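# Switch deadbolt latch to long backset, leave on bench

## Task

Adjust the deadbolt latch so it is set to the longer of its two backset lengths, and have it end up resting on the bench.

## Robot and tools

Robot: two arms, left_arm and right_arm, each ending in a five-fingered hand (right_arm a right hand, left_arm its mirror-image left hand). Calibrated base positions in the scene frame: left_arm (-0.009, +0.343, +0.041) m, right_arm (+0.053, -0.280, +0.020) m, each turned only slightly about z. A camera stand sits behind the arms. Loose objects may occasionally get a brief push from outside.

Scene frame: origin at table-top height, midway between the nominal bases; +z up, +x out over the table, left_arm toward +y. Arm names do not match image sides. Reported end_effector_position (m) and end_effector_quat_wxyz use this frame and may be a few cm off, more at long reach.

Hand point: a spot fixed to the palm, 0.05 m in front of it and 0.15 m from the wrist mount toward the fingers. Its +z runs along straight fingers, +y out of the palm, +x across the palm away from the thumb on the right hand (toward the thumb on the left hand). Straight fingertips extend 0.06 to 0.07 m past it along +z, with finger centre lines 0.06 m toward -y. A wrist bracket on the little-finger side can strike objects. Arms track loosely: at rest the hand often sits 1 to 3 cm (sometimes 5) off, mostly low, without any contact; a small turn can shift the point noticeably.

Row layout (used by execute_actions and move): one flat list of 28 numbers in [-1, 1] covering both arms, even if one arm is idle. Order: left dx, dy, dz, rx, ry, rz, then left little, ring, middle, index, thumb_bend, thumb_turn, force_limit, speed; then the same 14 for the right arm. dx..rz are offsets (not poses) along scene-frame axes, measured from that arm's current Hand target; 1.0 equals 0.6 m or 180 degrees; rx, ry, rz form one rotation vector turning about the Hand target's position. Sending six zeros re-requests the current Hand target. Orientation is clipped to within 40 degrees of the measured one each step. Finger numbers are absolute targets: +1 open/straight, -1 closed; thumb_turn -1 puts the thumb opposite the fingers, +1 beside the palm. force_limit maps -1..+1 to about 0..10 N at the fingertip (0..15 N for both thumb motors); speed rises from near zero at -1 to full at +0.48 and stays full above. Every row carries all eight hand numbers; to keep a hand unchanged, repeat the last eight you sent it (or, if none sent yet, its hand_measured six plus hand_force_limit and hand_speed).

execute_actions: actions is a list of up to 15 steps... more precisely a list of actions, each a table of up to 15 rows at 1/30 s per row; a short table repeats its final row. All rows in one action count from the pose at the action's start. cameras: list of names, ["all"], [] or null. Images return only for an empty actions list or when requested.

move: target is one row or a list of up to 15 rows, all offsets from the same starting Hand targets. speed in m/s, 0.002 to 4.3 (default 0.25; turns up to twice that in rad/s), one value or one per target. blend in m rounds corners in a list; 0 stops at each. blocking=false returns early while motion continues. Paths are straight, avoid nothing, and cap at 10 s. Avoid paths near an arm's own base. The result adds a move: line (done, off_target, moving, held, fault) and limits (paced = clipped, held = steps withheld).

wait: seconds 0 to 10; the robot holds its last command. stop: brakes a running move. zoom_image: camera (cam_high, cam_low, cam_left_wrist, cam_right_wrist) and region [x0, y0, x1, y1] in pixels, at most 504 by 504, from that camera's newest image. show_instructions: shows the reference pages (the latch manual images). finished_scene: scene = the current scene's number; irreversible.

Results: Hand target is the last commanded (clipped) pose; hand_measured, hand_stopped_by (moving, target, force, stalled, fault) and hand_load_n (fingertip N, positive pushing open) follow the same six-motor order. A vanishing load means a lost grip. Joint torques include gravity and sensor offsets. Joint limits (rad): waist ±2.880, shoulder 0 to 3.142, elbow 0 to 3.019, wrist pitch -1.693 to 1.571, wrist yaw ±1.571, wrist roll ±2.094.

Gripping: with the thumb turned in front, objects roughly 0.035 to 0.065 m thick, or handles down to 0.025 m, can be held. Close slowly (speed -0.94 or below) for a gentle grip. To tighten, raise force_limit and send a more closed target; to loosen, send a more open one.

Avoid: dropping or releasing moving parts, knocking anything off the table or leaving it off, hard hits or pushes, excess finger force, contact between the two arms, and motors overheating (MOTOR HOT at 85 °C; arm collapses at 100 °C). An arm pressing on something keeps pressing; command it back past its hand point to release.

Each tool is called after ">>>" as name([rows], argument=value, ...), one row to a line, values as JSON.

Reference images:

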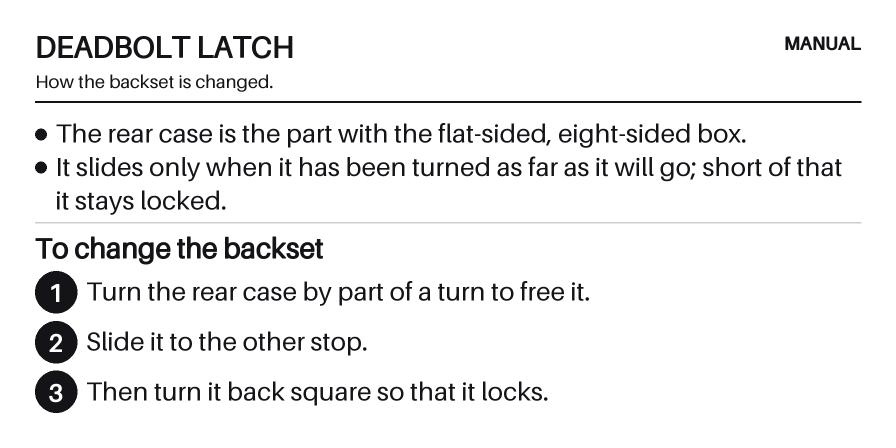

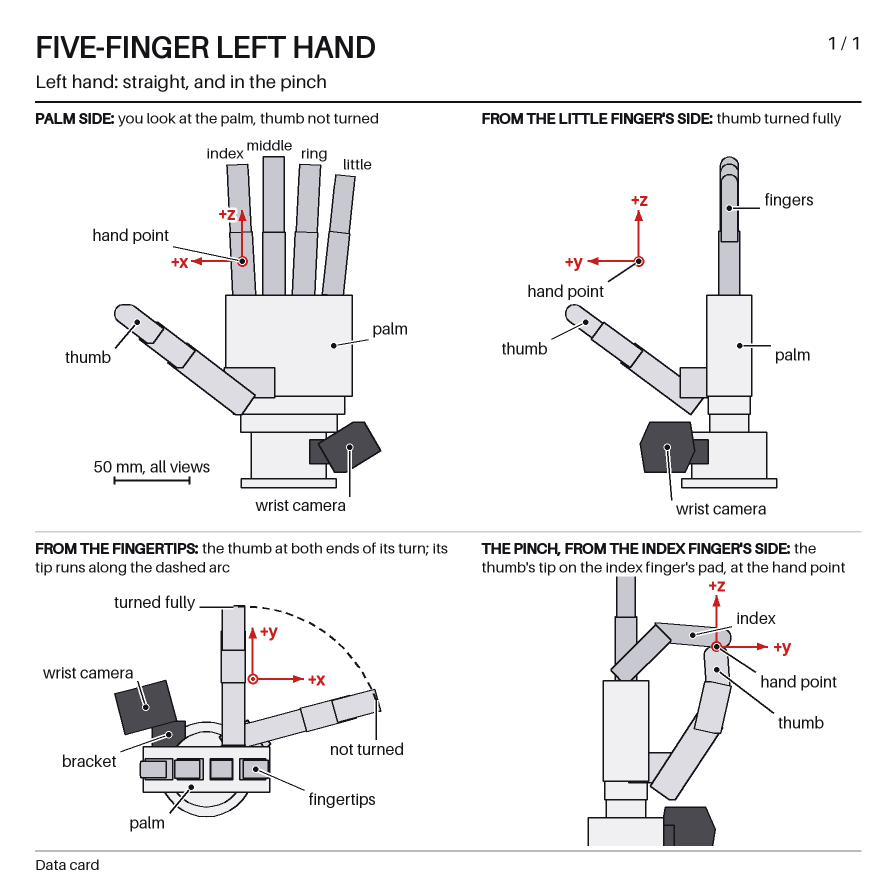

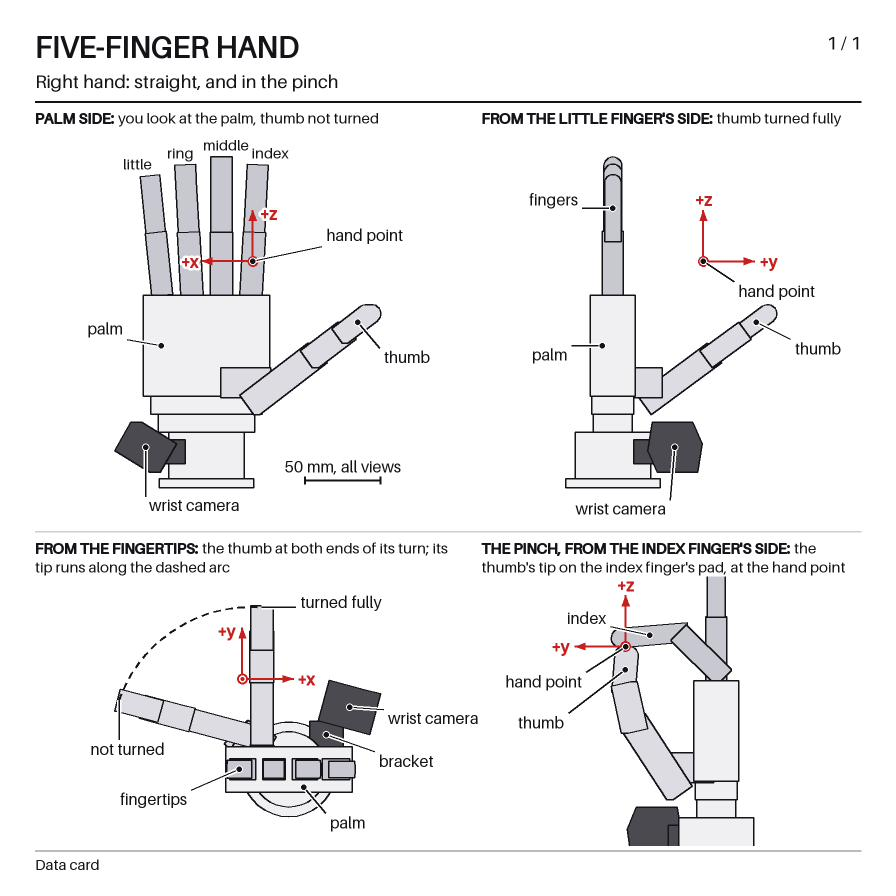

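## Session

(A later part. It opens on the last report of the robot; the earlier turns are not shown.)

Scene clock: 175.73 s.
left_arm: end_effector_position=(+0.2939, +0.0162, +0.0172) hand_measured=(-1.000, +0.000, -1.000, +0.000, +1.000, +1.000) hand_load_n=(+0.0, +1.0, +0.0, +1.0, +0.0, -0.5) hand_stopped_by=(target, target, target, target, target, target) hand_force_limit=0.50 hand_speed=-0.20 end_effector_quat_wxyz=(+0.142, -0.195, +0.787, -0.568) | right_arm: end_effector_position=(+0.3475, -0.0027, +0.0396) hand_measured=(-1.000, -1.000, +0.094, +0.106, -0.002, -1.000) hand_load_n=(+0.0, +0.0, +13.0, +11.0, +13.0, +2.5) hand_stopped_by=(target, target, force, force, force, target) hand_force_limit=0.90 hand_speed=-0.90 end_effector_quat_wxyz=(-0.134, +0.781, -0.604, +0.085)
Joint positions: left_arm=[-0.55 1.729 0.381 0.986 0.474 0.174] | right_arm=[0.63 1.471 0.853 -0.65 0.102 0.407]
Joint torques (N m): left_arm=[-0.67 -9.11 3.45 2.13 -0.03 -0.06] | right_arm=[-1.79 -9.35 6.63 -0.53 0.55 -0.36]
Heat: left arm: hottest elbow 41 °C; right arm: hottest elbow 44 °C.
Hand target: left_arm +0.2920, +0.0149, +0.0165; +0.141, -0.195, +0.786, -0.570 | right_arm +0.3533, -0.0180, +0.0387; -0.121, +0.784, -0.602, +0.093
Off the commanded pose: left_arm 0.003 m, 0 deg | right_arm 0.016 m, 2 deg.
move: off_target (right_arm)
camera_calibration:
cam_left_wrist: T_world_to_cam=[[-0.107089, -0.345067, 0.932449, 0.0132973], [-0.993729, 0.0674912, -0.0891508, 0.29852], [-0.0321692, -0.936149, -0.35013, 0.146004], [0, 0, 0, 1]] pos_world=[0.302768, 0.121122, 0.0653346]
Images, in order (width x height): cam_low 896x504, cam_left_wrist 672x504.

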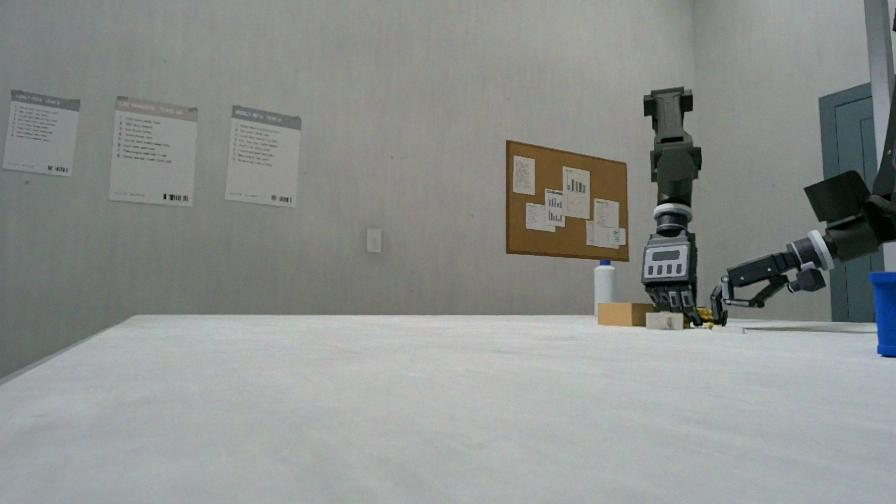

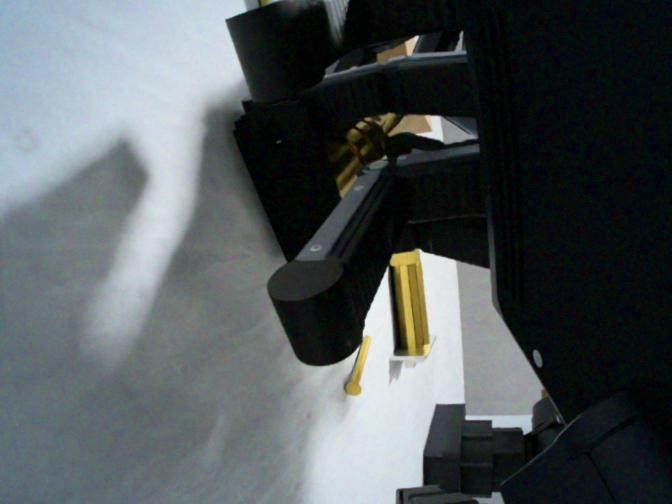

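>>> move([
  [0,0,0,0,0,0,-1,0,-1,0,1,1,0.5,-0.2,0.009,-0.025,0.006,0,0,0,-1,-1,-0.7,-0.7,-0.6,-1,0.9,-0.9],
], speed=0.03, cameras=["cam_low","cam_left_wrist"])

>>> zoom_image(camera="cam_low", region=[680, 275, 750, 335])

>>> zoom_image(camera="cam_left_wrist", region=[180, 60, 400, 280])

Scene clock: 177.33 s.
left_arm: end_effector_position=(+0.2942, +0.0121, +0.0201) hand_measured=(-1.000, +0.000, -1.000, +0.000, +1.000, +1.000) hand_load_n=(+0.0, +3.0, +0.0, +3.5, +0.0, +0.0) hand_stopped_by=(target, target, target, target, target, target) hand_force_limit=0.50 hand_speed=-0.20 end_effector_quat_wxyz=(+0.143, -0.190, +0.785, -0.572) | right_arm: end_effector_position=(+0.3492, -0.0086, +0.0425) hand_measured=(-1.000, -1.000, +0.094, +0.106, -0.002, -1.000) hand_load_n=(+0.0, +0.0, +13.5, +11.0, +13.0, +2.5) hand_stopped_by=(target, target, force, force, force, target) hand_force_limit=0.90 hand_speed=-0.90 end_effector_quat_wxyz=(-0.134, +0.781, -0.605, +0.075)
Joint positions: left_arm=[-0.557 1.729 0.385 0.994 0.474 0.172] | right_arm=[0.605 1.464 0.853 -0.659 0.076 0.387]
Joint torques (N m): left_arm=[-0.15 -9.17 3.12 1.8 -0.04 -0.02] | right_arm=[-2.78 -10.11 6.08 -0.4 1.11 -0.54]
Heat: left arm: hottest elbow 41 °C; right arm: hottest elbow 44 °C.
Hand target: left_arm +0.2920, +0.0148, +0.0166; +0.141, -0.195, +0.786, -0.570 | right_arm +0.3587, -0.0330, +0.0423; -0.121, +0.784, -0.602, +0.093
Off the commanded pose: left_arm 0.005 m, 1 deg | right_arm 0.026 m, 3 deg.
move: off_target (right_arm)
camera_calibration:
cam_left_wrist: T_world_to_cam=[[-0.11769, -0.336994, 0.934122, 0.0121906], [-0.992419, 0.0734644, -0.0985314, 0.299115], [-0.0354203, -0.938636, -0.343085, 0.144038], [0, 0, 0, 1]] pos_world=[0.303384, 0.117333, 0.067502]
Images, in order (width x height): cam_low 896x504, cam_left_wrist 672x504.

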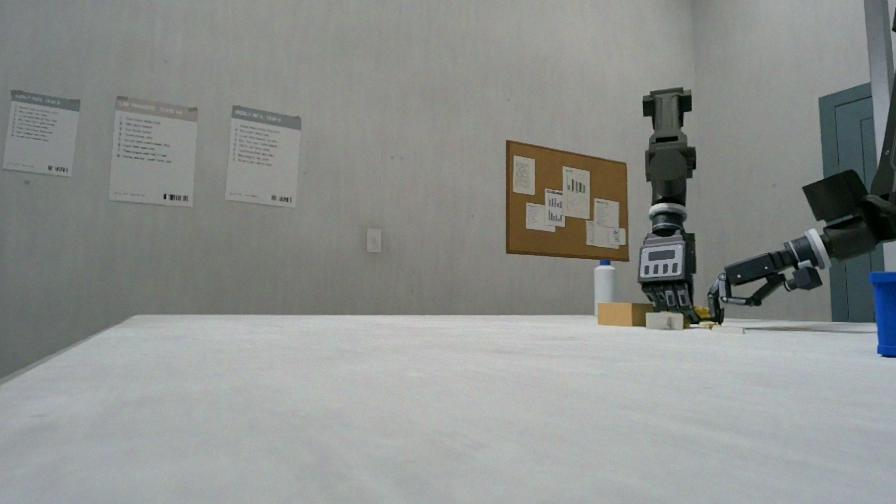

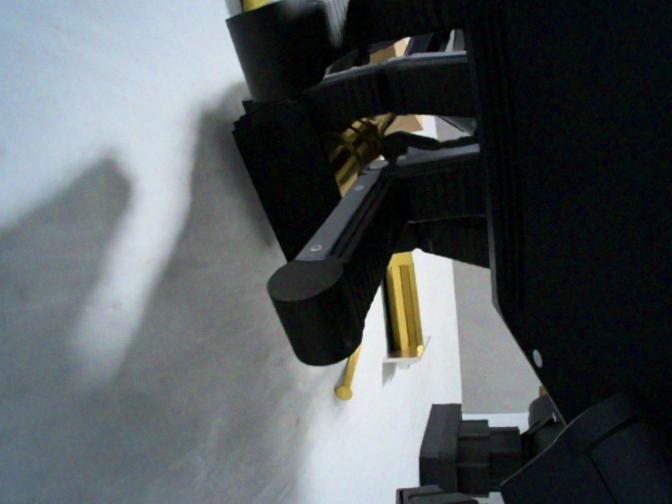

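Scaled by 7.200 from the camera's 896x504 image, which has a finer 1280x720 frame.

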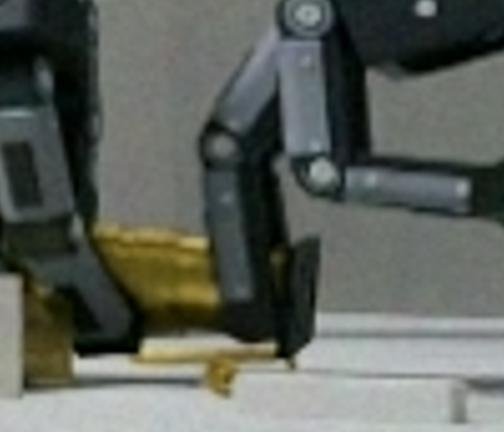

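Scaled by 2.291 from the camera's 672x504 image, which has a finer 960x720 frame.

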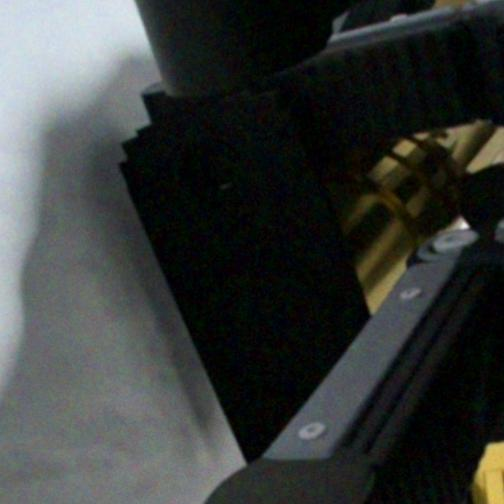

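>>> move([
  [0,0,0,0,0,0,-1,0,-1,0,1,1,0.5,-0.2,0.006,-0.004,0.004,-0.018,0.067,0,-1,-1,-0.7,-0.7,-0.6,-1,0.9,-0.9],
], speed=0.05, cameras=["cam_low","cam_left_wrist","cam_right_wrist"])

>>> zoom_image(camera="cam_low", region=[680, 275, 750, 335])

>>> zoom_image(camera="cam_left_wrist", region=[180, 60, 400, 280])

Scene clock: 180.53 s.
left_arm: end_effector_position=(+0.2890, +0.0078, +0.0213) hand_measured=(-1.000, +0.000, -1.000, +0.000, +1.000, +1.000) hand_load_n=(+0.0, +2.5, +0.0, +2.5, +0.0, +0.0) hand_stopped_by=(target, target, target, target, target, target) hand_force_limit=0.50 hand_speed=-0.20 end_effector_quat_wxyz=(+0.134, -0.189, +0.784, -0.576) | right_arm: end_effector_position=(+0.3470, -0.0231, +0.0436) hand_measured=(-1.000, -1.000, +0.094, +0.106, -0.002, -1.000) hand_load_n=(-0.5, +0.0, +12.5, +12.5, +14.0, +3.5) hand_stopped_by=(target, target, force, force, force, target) hand_force_limit=0.90 hand_speed=-0.90 end_effector_quat_wxyz=(-0.045, +0.786, -0.616, +0.021)
Joint positions: left_arm=[-0.567 1.73 0.385 0.999 0.481 0.159] | right_arm=[0.55 1.571 0.978 -0.879 0.012 0.355]
Joint torques (N m): left_arm=[0.67 -9.23 3.18 1.63 -0.35 0.09] | right_arm=[-2.14 -9.11 8.5 -1.1 0.57 -0.54]
Heat: left arm: hottest elbow 41 °C; right arm: hottest elbow 44 °C.
Hand target: left_arm +0.2920, +0.0148, +0.0165; +0.141, -0.195, +0.786, -0.570 | right_arm +0.3623, -0.0354, +0.0446; -0.035, +0.793, -0.608, +0.027
Off the commanded pose: left_arm 0.009 m, 1 deg | right_arm 0.020 m, 2 deg.
move: off_target (right_arm)
camera_calibration:
cam_left_wrist: T_world_to_cam=[[-0.112419, -0.326217, 0.938586, 0.00726355], [-0.992351, 0.0853473, -0.089195, 0.294076], [-0.0510089, -0.941434, -0.333317, 0.144548], [0, 0, 0, 1]] pos_world=[0.300016, 0.113354, 0.067593]
cam_right_wrist: T_world_to_cam=[[-0.887028, -0.435577, -0.153148, 0.312048], [-0.446218, 0.723504, 0.526717, 0.144085], [-0.118622, 0.53555, -0.836131, 0.202215], [0, 0, 0, 1]] pos_world=[0.365076, -0.0766215, 0.140976]
Images, in order (width x height): cam_low 896x504, cam_left_wrist 672x504, cam_right_wrist 672x504.

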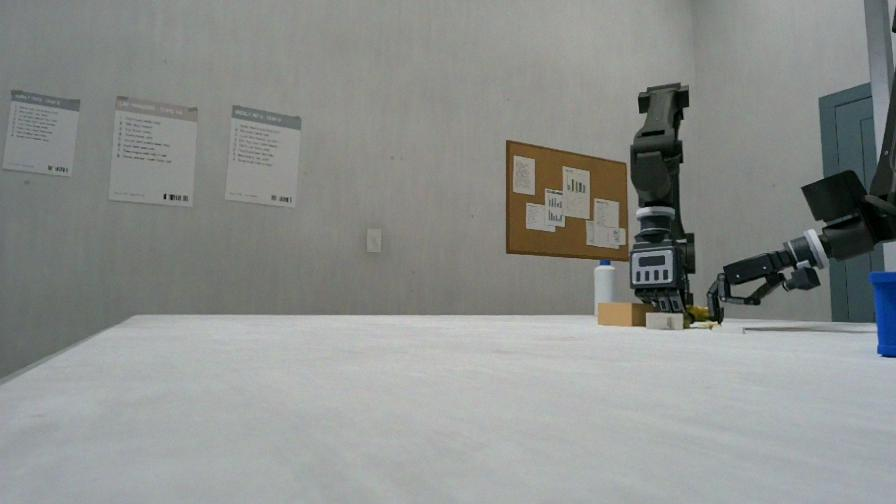

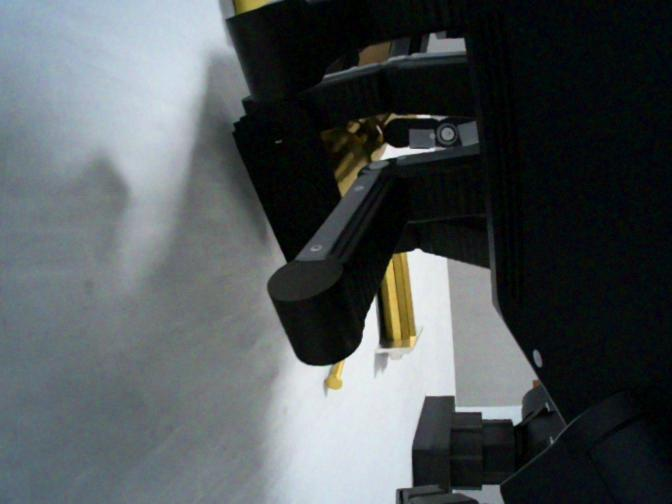

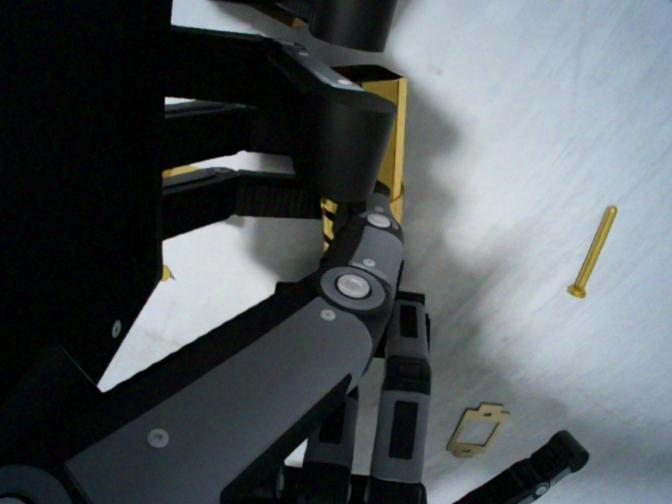

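Scaled by 7.200 from the camera's 896x504 image, which has a finer 1280x720 frame.

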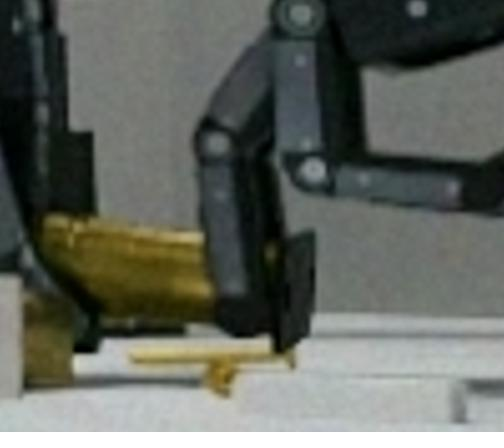

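Scaled by 2.291 from the camera's 672x504 image, which has a finer 960x720 frame.

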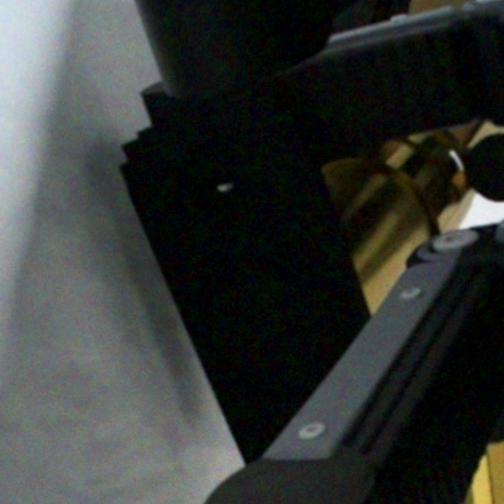

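>>> zoom_image(camera="cam_left_wrist", region=[310, 90, 400, 200])

>>> zoom_image(camera="cam_low", region=[680, 295, 730, 330])

>>> zoom_image(camera="cam_right_wrist", region=[300, 50, 440, 370])

Scaled by 4.582 from the camera's 672x504 image, which has a finer 960x720 frame.

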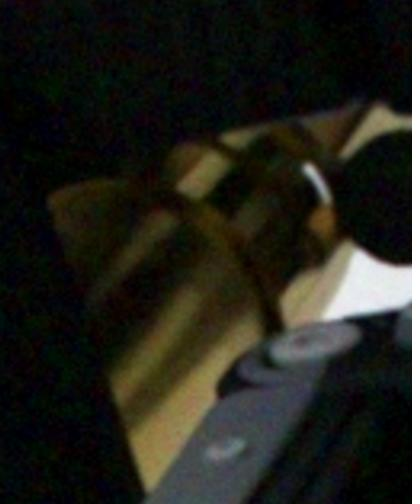

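Scaled by 10.080 from the camera's 896x504 image, which has a finer 1280x720 frame.

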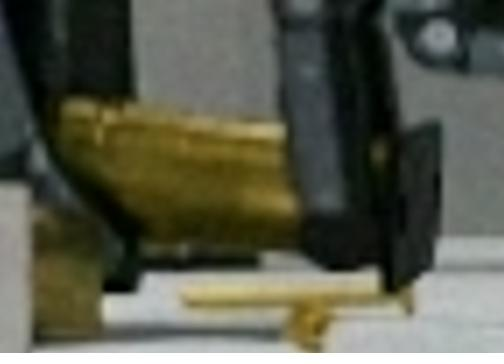

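Scaled by 1.575 from the camera's 672x504 image, which has a finer 960x720 frame.

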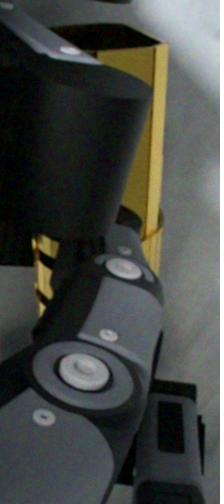

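>>> move([
  [0.004,-0.006,0.02,0,0,0,-1,0,-1,0,1,1,0.5,-0.2,-0.02,0.018,-0.002,0,0,0,-1,-1,-0.7,-0.7,-0.6,-1,0.9,-0.9],
  [0.004,-0.006,0.11,0,0,0,-1,0,-1,0,1,1,0.5,-0.2,-0.02,0.018,-0.002,0,0,0,-1,-1,-0.7,-0.7,-0.6,-1,0.9,-0.9],
  [-0.01,0.09,0.14,0,0,0,-1,0,-1,0,1,1,0.5,-0.2,-0.02,0.018,-0.002,0,0,0,-1,-1,-0.7,-0.7,-0.6,-1,0.9,-0.9],
], speed=0.08, blend=[0.0,0.01,0], cameras=["cam_low","cam_left_wrist","cam_high"])

>>> zoom_image(camera="cam_left_wrist", region=[100, 60, 360, 280])

>>> zoom_image(camera="cam_low", region=[680, 295, 750, 335])

Scene clock: 186.20 s.
left_arm: end_effector_position=(+0.2870, +0.0662, +0.0996) hand_measured=(-1.000, +0.000, -1.000, +0.000, +1.000, +1.000) hand_load_n=(+0.0, +0.0, +0.0, +0.0, +0.0, +0.0) hand_stopped_by=(target, target, target, target, target, target) hand_force_limit=0.50 hand_speed=-0.20 end_effector_quat_wxyz=(+0.138, -0.197, +0.785, -0.571) | right_arm: end_effector_position=(+0.3449, -0.0261, +0.0429) hand_measured=(-1.000, -1.000, +0.094, +0.106, -0.002, -1.000) hand_load_n=(+0.0, +0.0, +14.0, +11.5, +12.5, +2.0) hand_stopped_by=(target, target, force, force, force, target) hand_force_limit=0.90 hand_speed=-0.90 end_effector_quat_wxyz=(-0.037, +0.789, -0.612, +0.027)
Joint positions: left_arm=[-0.404 1.281 0.339 0.552 0.615 0.223] | right_arm=[0.556 1.571 0.978 -0.89 0.029 0.351]
Joint torques (N m): left_arm=[-0.03 -7.71 6.34 1.05 0.16 0.11] | right_arm=[0.15 -9.58 7.61 -0.5 0.07 -0.16]
Heat: left arm: hottest elbow 41 °C; right arm: hottest elbow 44 °C.
Hand target: left_arm +0.2859, +0.0688, +0.1005; +0.141, -0.195, +0.786, -0.570 | right_arm +0.3502, -0.0247, +0.0434; -0.035, +0.793, -0.608, +0.027
Off the commanded pose: left_arm 0.003 m, 0 deg | right_arm 0.006 m, 1 deg.
move: done
camera_calibration:
cam_left_wrist: T_world_to_cam=[[-0.100015, -0.334878, 0.936939, -0.0501856], [-0.994362, 0.0669873, -0.0822028, 0.295048], [-0.0352351, -0.939877, -0.339689, 0.221513], [0, 0, 0, 1]] pos_world=[0.29617, 0.171624, 0.14652]
Images, in order (width x height): cam_high 896x504, cam_low 896x504, cam_left_wrist 672x504.

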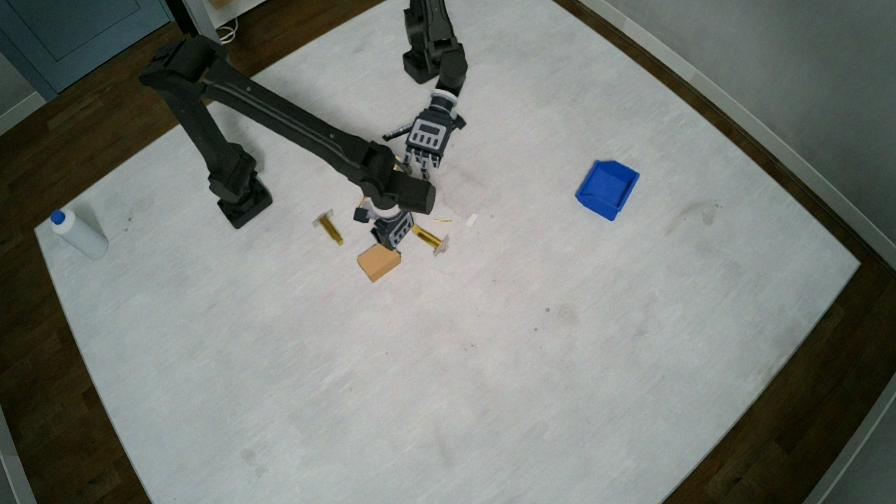

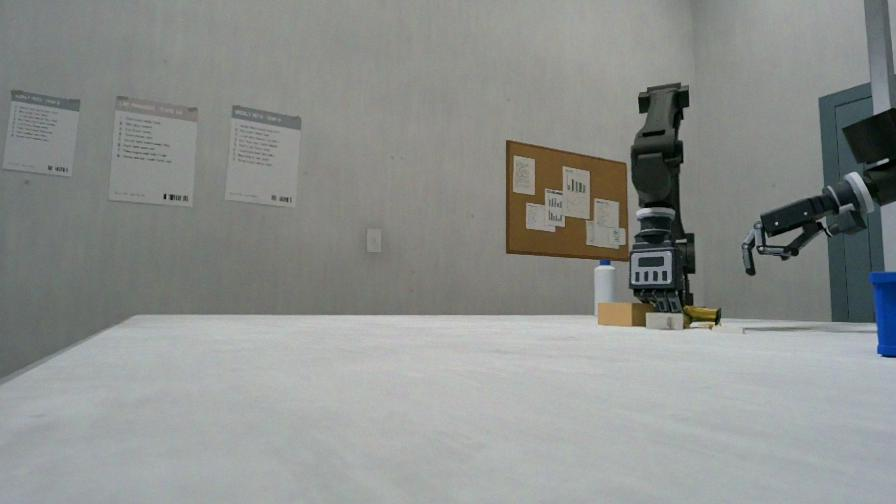

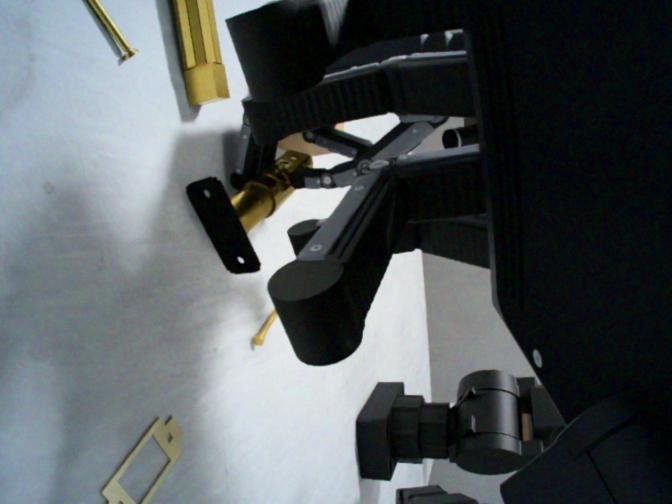

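Scaled by 1.938 from the camera's 672x504 image, which has a finer 960x720 frame.

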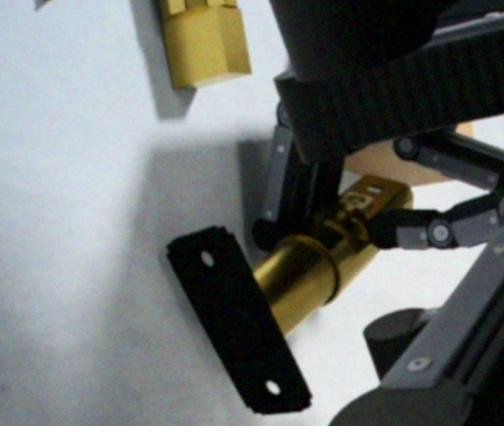

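Scaled by 7.200 from the camera's 896x504 image, which has a finer 1280x720 frame.

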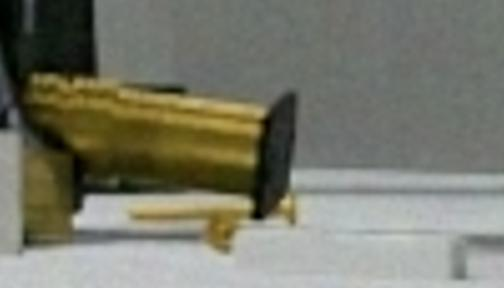

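>>> zoom_image(camera="cam_left_wrist", region=[225, 140, 325, 240])

>>> zoom_image(camera="cam_low", region=[682, 300, 722, 330])

Scaled by 5.040 from the camera's 672x504 image, which has a finer 960x720 frame.

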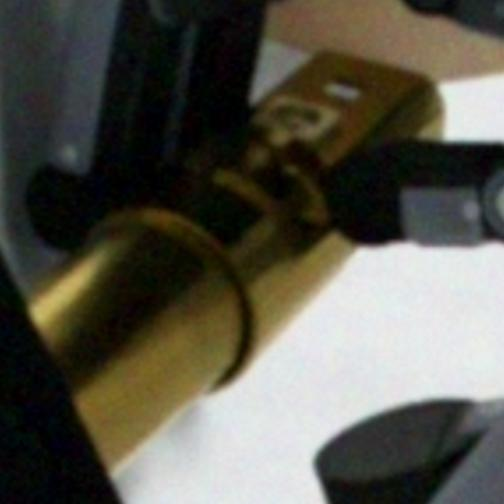

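Scaled by 12.600 from the camera's 896x504 image, which has a finer 1280x720 frame.

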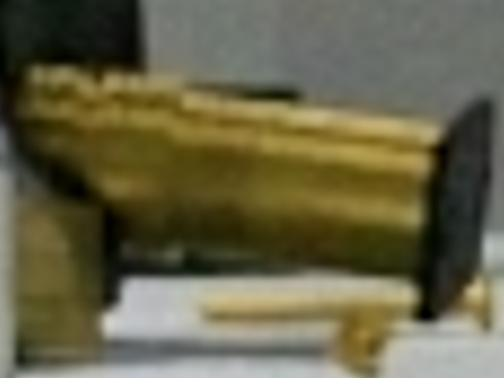

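>>> move([
  [0.0017,-0.05,-0.03,0,0,0,-1,0,-1,0,1,1,0.5,-0.2,0,0,0,0,0,0,-1,-1,-0.7,-0.7,-0.6,-1,0.9,-0.9],
  [0.0017,-0.115,-0.06,0,0,0,-1,0,-1,0,1,1,0.5,-0.2,0,0,0,0,0,0,-1,-1,-0.7,-0.7,-0.6,-1,0.9,-0.9],
], speed=0.1, blend=[0.02,0], cameras=["cam_low","cam_left_wrist"])

>>> zoom_image(camera="cam_low", region=[670, 265, 750, 335])

>>> zoom_image(camera="cam_left_wrist", region=[100, 60, 400, 360])

Scene clock: 190.73 s.
left_arm: end_effector_position=(+0.2706, +0.0144, +0.0504) hand_measured=(-1.000, +0.000, -1.000, +0.000, +1.000, +1.000) hand_load_n=(+0.0, +0.0, +0.0, +0.0, +0.0, +0.0) hand_stopped_by=(target, target, target, target, target, target) hand_force_limit=0.50 hand_speed=-0.20 end_effector_quat_wxyz=(+0.131, -0.201, +0.798, -0.553) | right_arm: end_effector_position=(+0.3449, -0.0261, +0.0429) hand_measured=(-1.000, -1.000, +0.094, +0.106, -0.002, -1.000) hand_load_n=(-0.5, +0.0, +13.5, +11.0, +12.5, +2.0) hand_stopped_by=(target, target, force, force, force, target) hand_force_limit=0.90 hand_speed=-0.90 end_effector_quat_wxyz=(-0.037, +0.789, -0.612, +0.027)
Joint positions: left_arm=[-0.6 1.512 0.357 0.755 0.429 0.16] | right_arm=[0.556 1.571 0.978 -0.89 0.029 0.351]
Joint torques (N m): left_arm=[-0.67 -7.53 8.64 2.33 -0.04 -0.05] | right_arm=[0.15 -9.47 7.64 -0.47 0.07 -0.15]
Heat: left arm: hottest elbow 41 °C; right arm: hottest elbow 44 °C.
Hand target: left_arm +0.2870, -0.0003, +0.0646; +0.141, -0.195, +0.786, -0.570 | right_arm +0.3502, -0.0247, +0.0434; -0.035, +0.793, -0.608, +0.027
Off the commanded pose: left_arm 0.026 m, 3 deg | right_arm 0.006 m, 1 deg.
move: off_target (left_arm); blend cut to 0.0175 m at target 1
camera_calibration:
cam_left_wrist: T_world_to_cam=[[-0.077163, -0.371689, 0.925145, -0.0280708], [-0.995885, 0.0729752, -0.0537444, 0.277163], [-0.0475365, -0.925485, -0.37579, 0.160436], [0, 0, 0, 1]] pos_world=[0.281483, 0.117822, 0.101156]
Images, in order (width x height): cam_low 896x504, cam_left_wrist 672x504.

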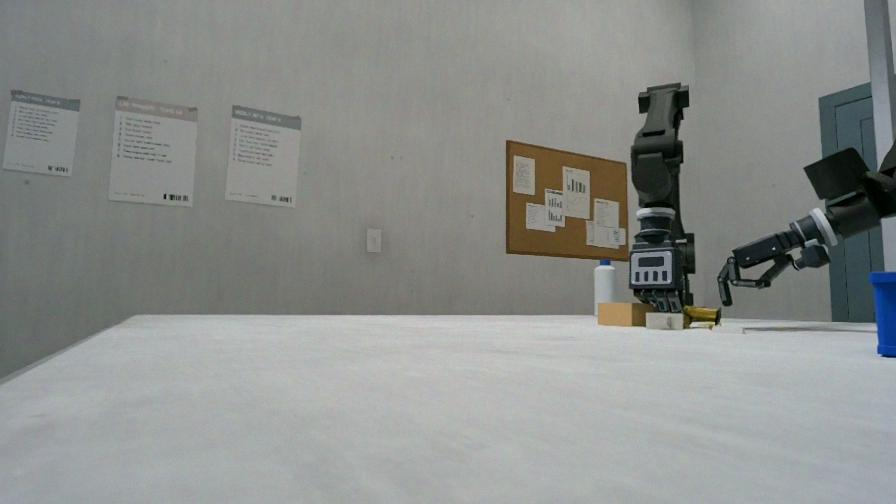

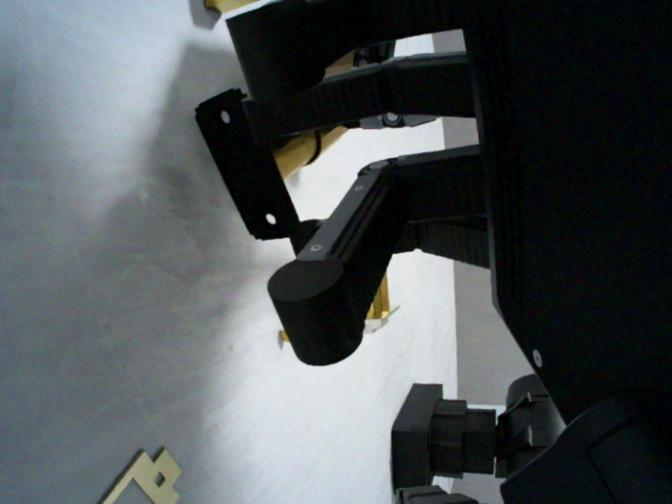

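Scaled by 6.300 from the camera's 896x504 image, which has a finer 1280x720 frame.

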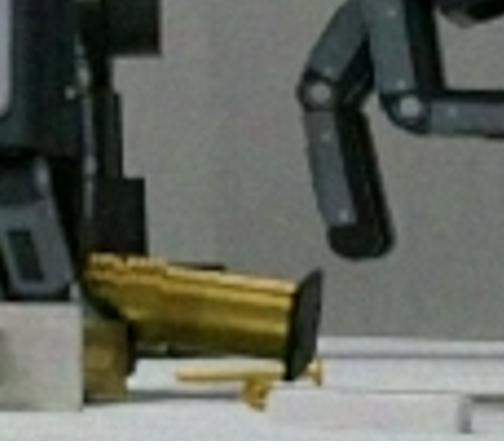

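Scaled by 1.680 from the camera's 672x504 image, which has a finer 960x720 frame.

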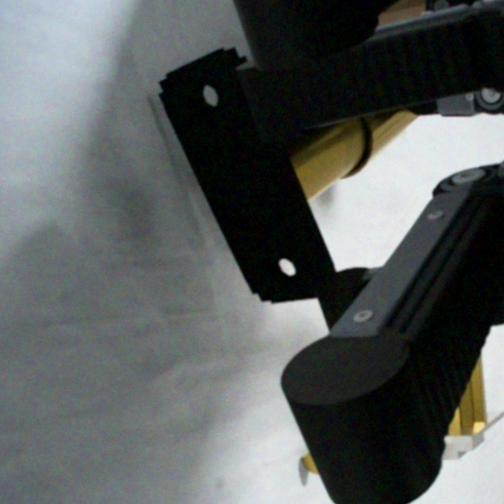

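>>> move([
  [0.0217,-0.0195,0.012,0,0,0,-1,0,-1,0,1,1,0.5,-0.2,0,0,0,0,0,0,-1,-1,-0.7,-0.7,-0.6,-1,0.9,-0.9],
  [0.0033,-0.0017,-0.0327,0,0,0,-1,0,-1,0,1,1,0.5,-0.2,0,0,0,0,0,0,-1,-1,-0.7,-0.7,-0.6,-1,0.9,-0.9],
], speed=0.08, cameras=["cam_low","cam_left_wrist"])

>>> zoom_image(camera="cam_low", region=[670, 265, 750, 335])

>>> zoom_image(camera="cam_left_wrist", region=[100, 60, 400, 360])

Scene clock: 193.37 s.
left_arm: end_effector_position=(+0.2900, -0.0005, +0.0450) hand_measured=(-1.000, +0.000, -1.000, +0.000, +1.000, +1.000) hand_load_n=(+0.0, +0.0, +0.0, +0.0, +0.0, -0.5) hand_stopped_by=(target, target, target, target, target, target) hand_force_limit=0.50 hand_speed=-0.20 end_effector_quat_wxyz=(+0.141, -0.195, +0.789, -0.566) | right_arm: end_effector_position=(+0.3449, -0.0261, +0.0429) hand_measured=(-1.000, -1.000, +0.094, +0.106, -0.002, -1.000) hand_load_n=(+0.0, +0.0, +13.5, +11.5, +12.5, +2.0) hand_stopped_by=(target, target, force, force, force, target) hand_force_limit=0.90 hand_speed=-0.90 end_effector_quat_wxyz=(-0.037, +0.789, -0.612, +0.027)
Joint positions: left_arm=[-0.602 1.608 0.401 0.847 0.425 0.157] | right_arm=[0.556 1.571 0.978 -0.89 0.029 0.351]
Joint torques (N m): left_arm=[-0.38 -8.53 4.48 2.39 0.1 -0.06] | right_arm=[0.21 -9.52 7.64 -0.47 0.06 -0.16]
Heat: left arm: hottest elbow 41 °C; right arm: hottest elbow 44 °C.
Hand target: left_arm +0.2889, -0.0012, +0.0449; +0.141, -0.195, +0.786, -0.570 | right_arm +0.3502, -0.0247, +0.0434; -0.035, +0.793, -0.608, +0.027
Off the commanded pose: left_arm 0.001 m, 1 deg | right_arm 0.006 m, 1 deg.
move: done
camera_calibration:
cam_left_wrist: T_world_to_cam=[[-0.105623, -0.349119, 0.931107, -0.019139], [-0.99383, 0.0689447, -0.0868873, 0.298069], [-0.0338608, -0.934539, -0.354247, 0.140663], [0, 0, 0, 1]] pos_world=[0.298971, 0.104223, 0.0935484]
Images, in order (width x height): cam_low 896x504, cam_left_wrist 672x504.

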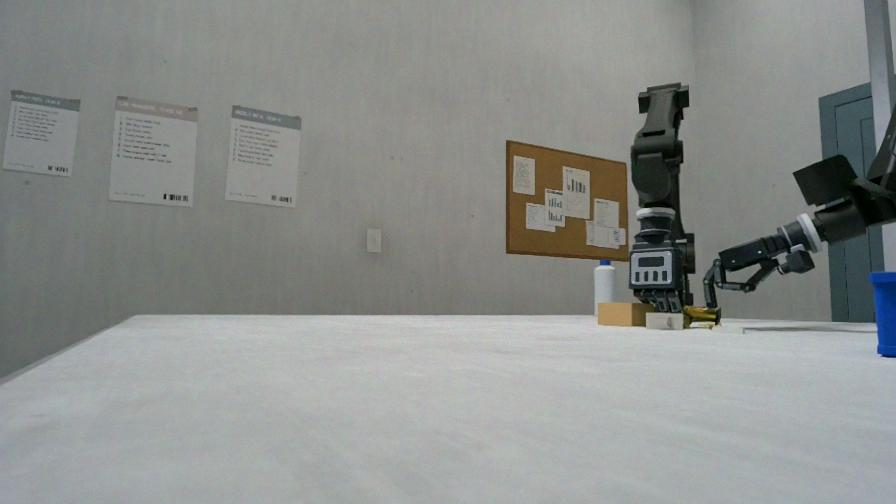

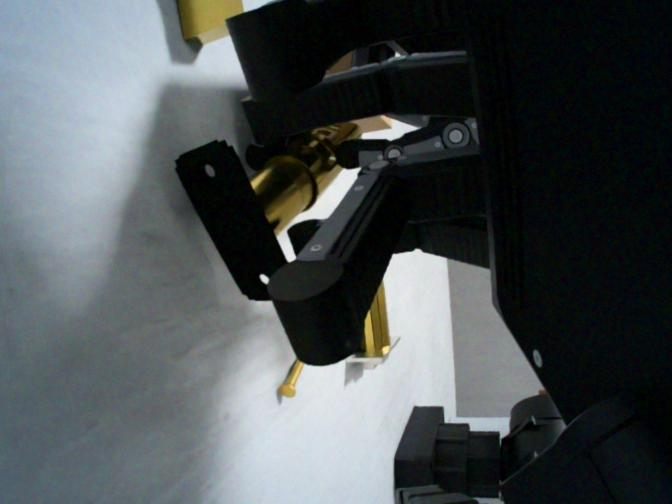

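Scaled by 6.300 from the camera's 896x504 image, which has a finer 1280x720 frame.

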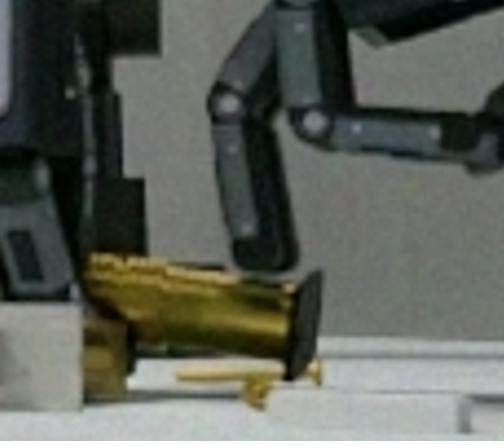

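Scaled by 1.680 from the camera's 672x504 image, which has a finer 960x720 frame.

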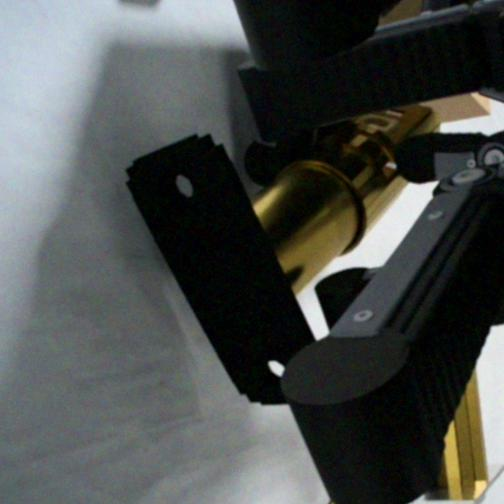

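>>> move([
  [-0.006,-0.03,0.03,0,0,0.039,-1,0,-1,0,1,1,0.5,-0.2,0,0,0,0,0,0,-1,-1,-0.7,-0.7,-0.6,-1,0.9,-0.9],
  [-0.0092,-0.0275,-0.006,0,0,0.039,-1,0,-1,0,1,1,0.5,-0.2,0,0,0,0,0,0,-1,-1,-0.7,-0.7,-0.6,-1,0.9,-0.9],
], speed=0.08, cameras=["cam_low","cam_left_wrist"])

>>> zoom_image(camera="cam_low", region=[670, 265, 750, 335])

>>> zoom_image(camera="cam_left_wrist", region=[100, 60, 400, 360])

Scene clock: 196.83 s.
left_arm: end_effector_position=(+0.2851, -0.0151, +0.0393) hand_measured=(-1.000, +0.000, -1.000, +0.000, +1.000, +1.000) hand_load_n=(+0.0, +0.0, +0.0, +0.0, +0.0, +0.0) hand_stopped_by=(target, target, target, target, target, target) hand_force_limit=0.50 hand_speed=-0.20 end_effector_quat_wxyz=(+0.176, -0.242, +0.777, -0.554) | right_arm: end_effector_position=(+0.3449, -0.0263, +0.0429) hand_measured=(-1.000, -1.000, +0.094, +0.106, -0.002, -1.000) hand_load_n=(-0.5, +0.0, +13.5, +11.0, +12.5, +2.0) hand_stopped_by=(target, target, force, force, force, target) hand_force_limit=0.90 hand_speed=-0.90 end_effector_quat_wxyz=(-0.037, +0.790, -0.612, +0.027)
Joint positions: left_arm=[-0.709 1.628 0.387 0.903 0.207 0.078] | right_arm=[0.556 1.571 0.978 -0.89 0.029 0.35]
Joint torques (N m): left_arm=[-0.91 -8.94 4.31 2.39 -0.12 -0.09] | right_arm=[0.09 -9.58 7.61 -0.46 0.03 -0.15]
Motor temperatures (°C): left_arm=[34 37 40 33 32 32] | right_arm=[33 37 44 35 33 33]
Heat: left arm: hottest elbow 40 °C; right arm: hottest elbow 44 °C.
Hand target: left_arm +0.2834, -0.0177, +0.0413; +0.176, -0.243, +0.772, -0.560 | right_arm +0.3502, -0.0246, +0.0434; -0.035, +0.793, -0.608, +0.027
Off the commanded pose: left_arm 0.004 m, 1 deg | right_arm 0.006 m, 1 deg.
move: done
camera_calibration:
cam_left_wrist: T_world_to_cam=[[-0.0614274, -0.364299, 0.929254, -0.0322831], [-0.994835, -0.053034, -0.0865537, 0.292142], [0.0808135, -0.929771, -0.359159, 0.0923709], [0, 0, 0, 1]] pos_world=[0.281186, 0.0896165, 0.0884611]
Images, in order (width x height): cam_low 896x504, cam_left_wrist 672x504.

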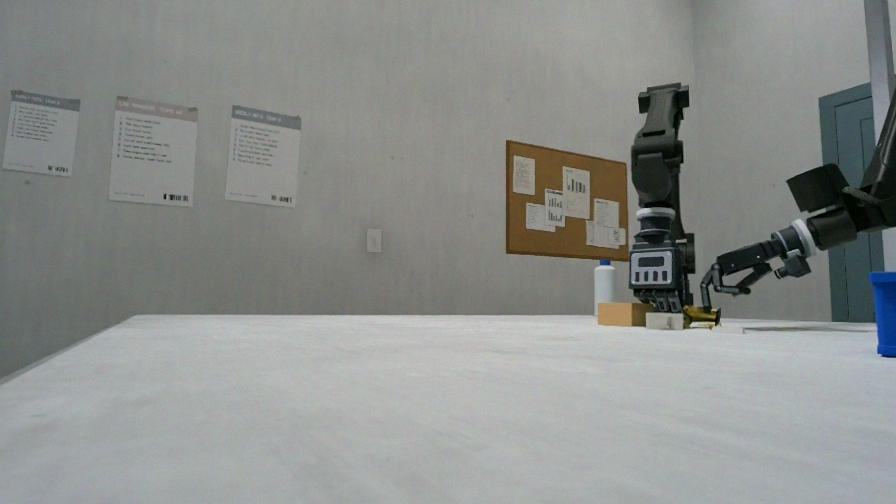

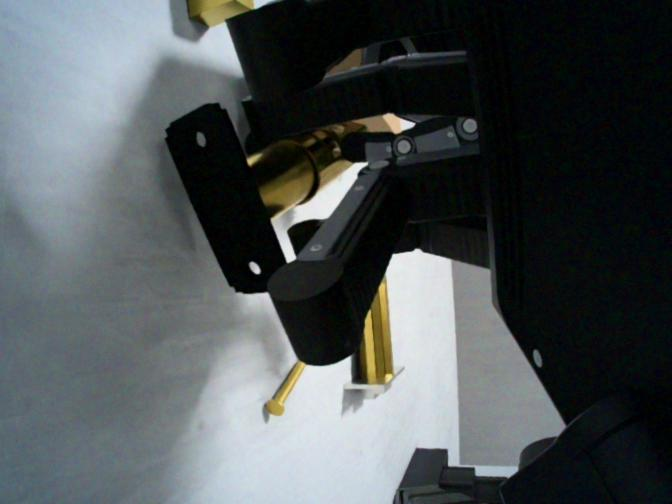

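Scaled by 6.300 from the camera's 896x504 image, which has a finer 1280x720 frame.

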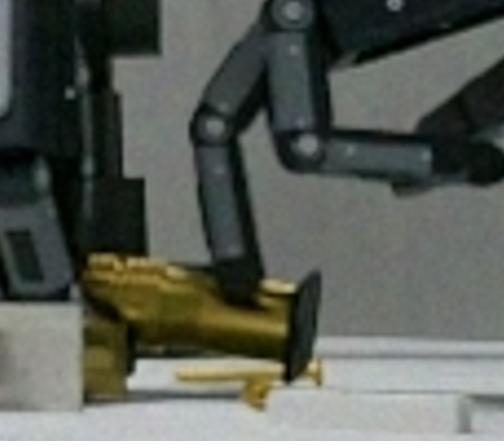

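Scaled by 1.680 from the camera's 672x504 image, which has a finer 960x720 frame.

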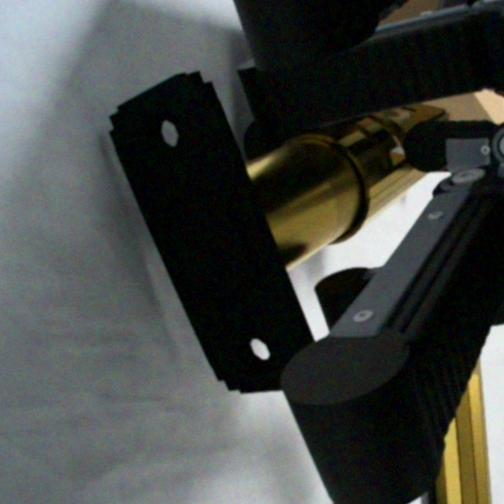

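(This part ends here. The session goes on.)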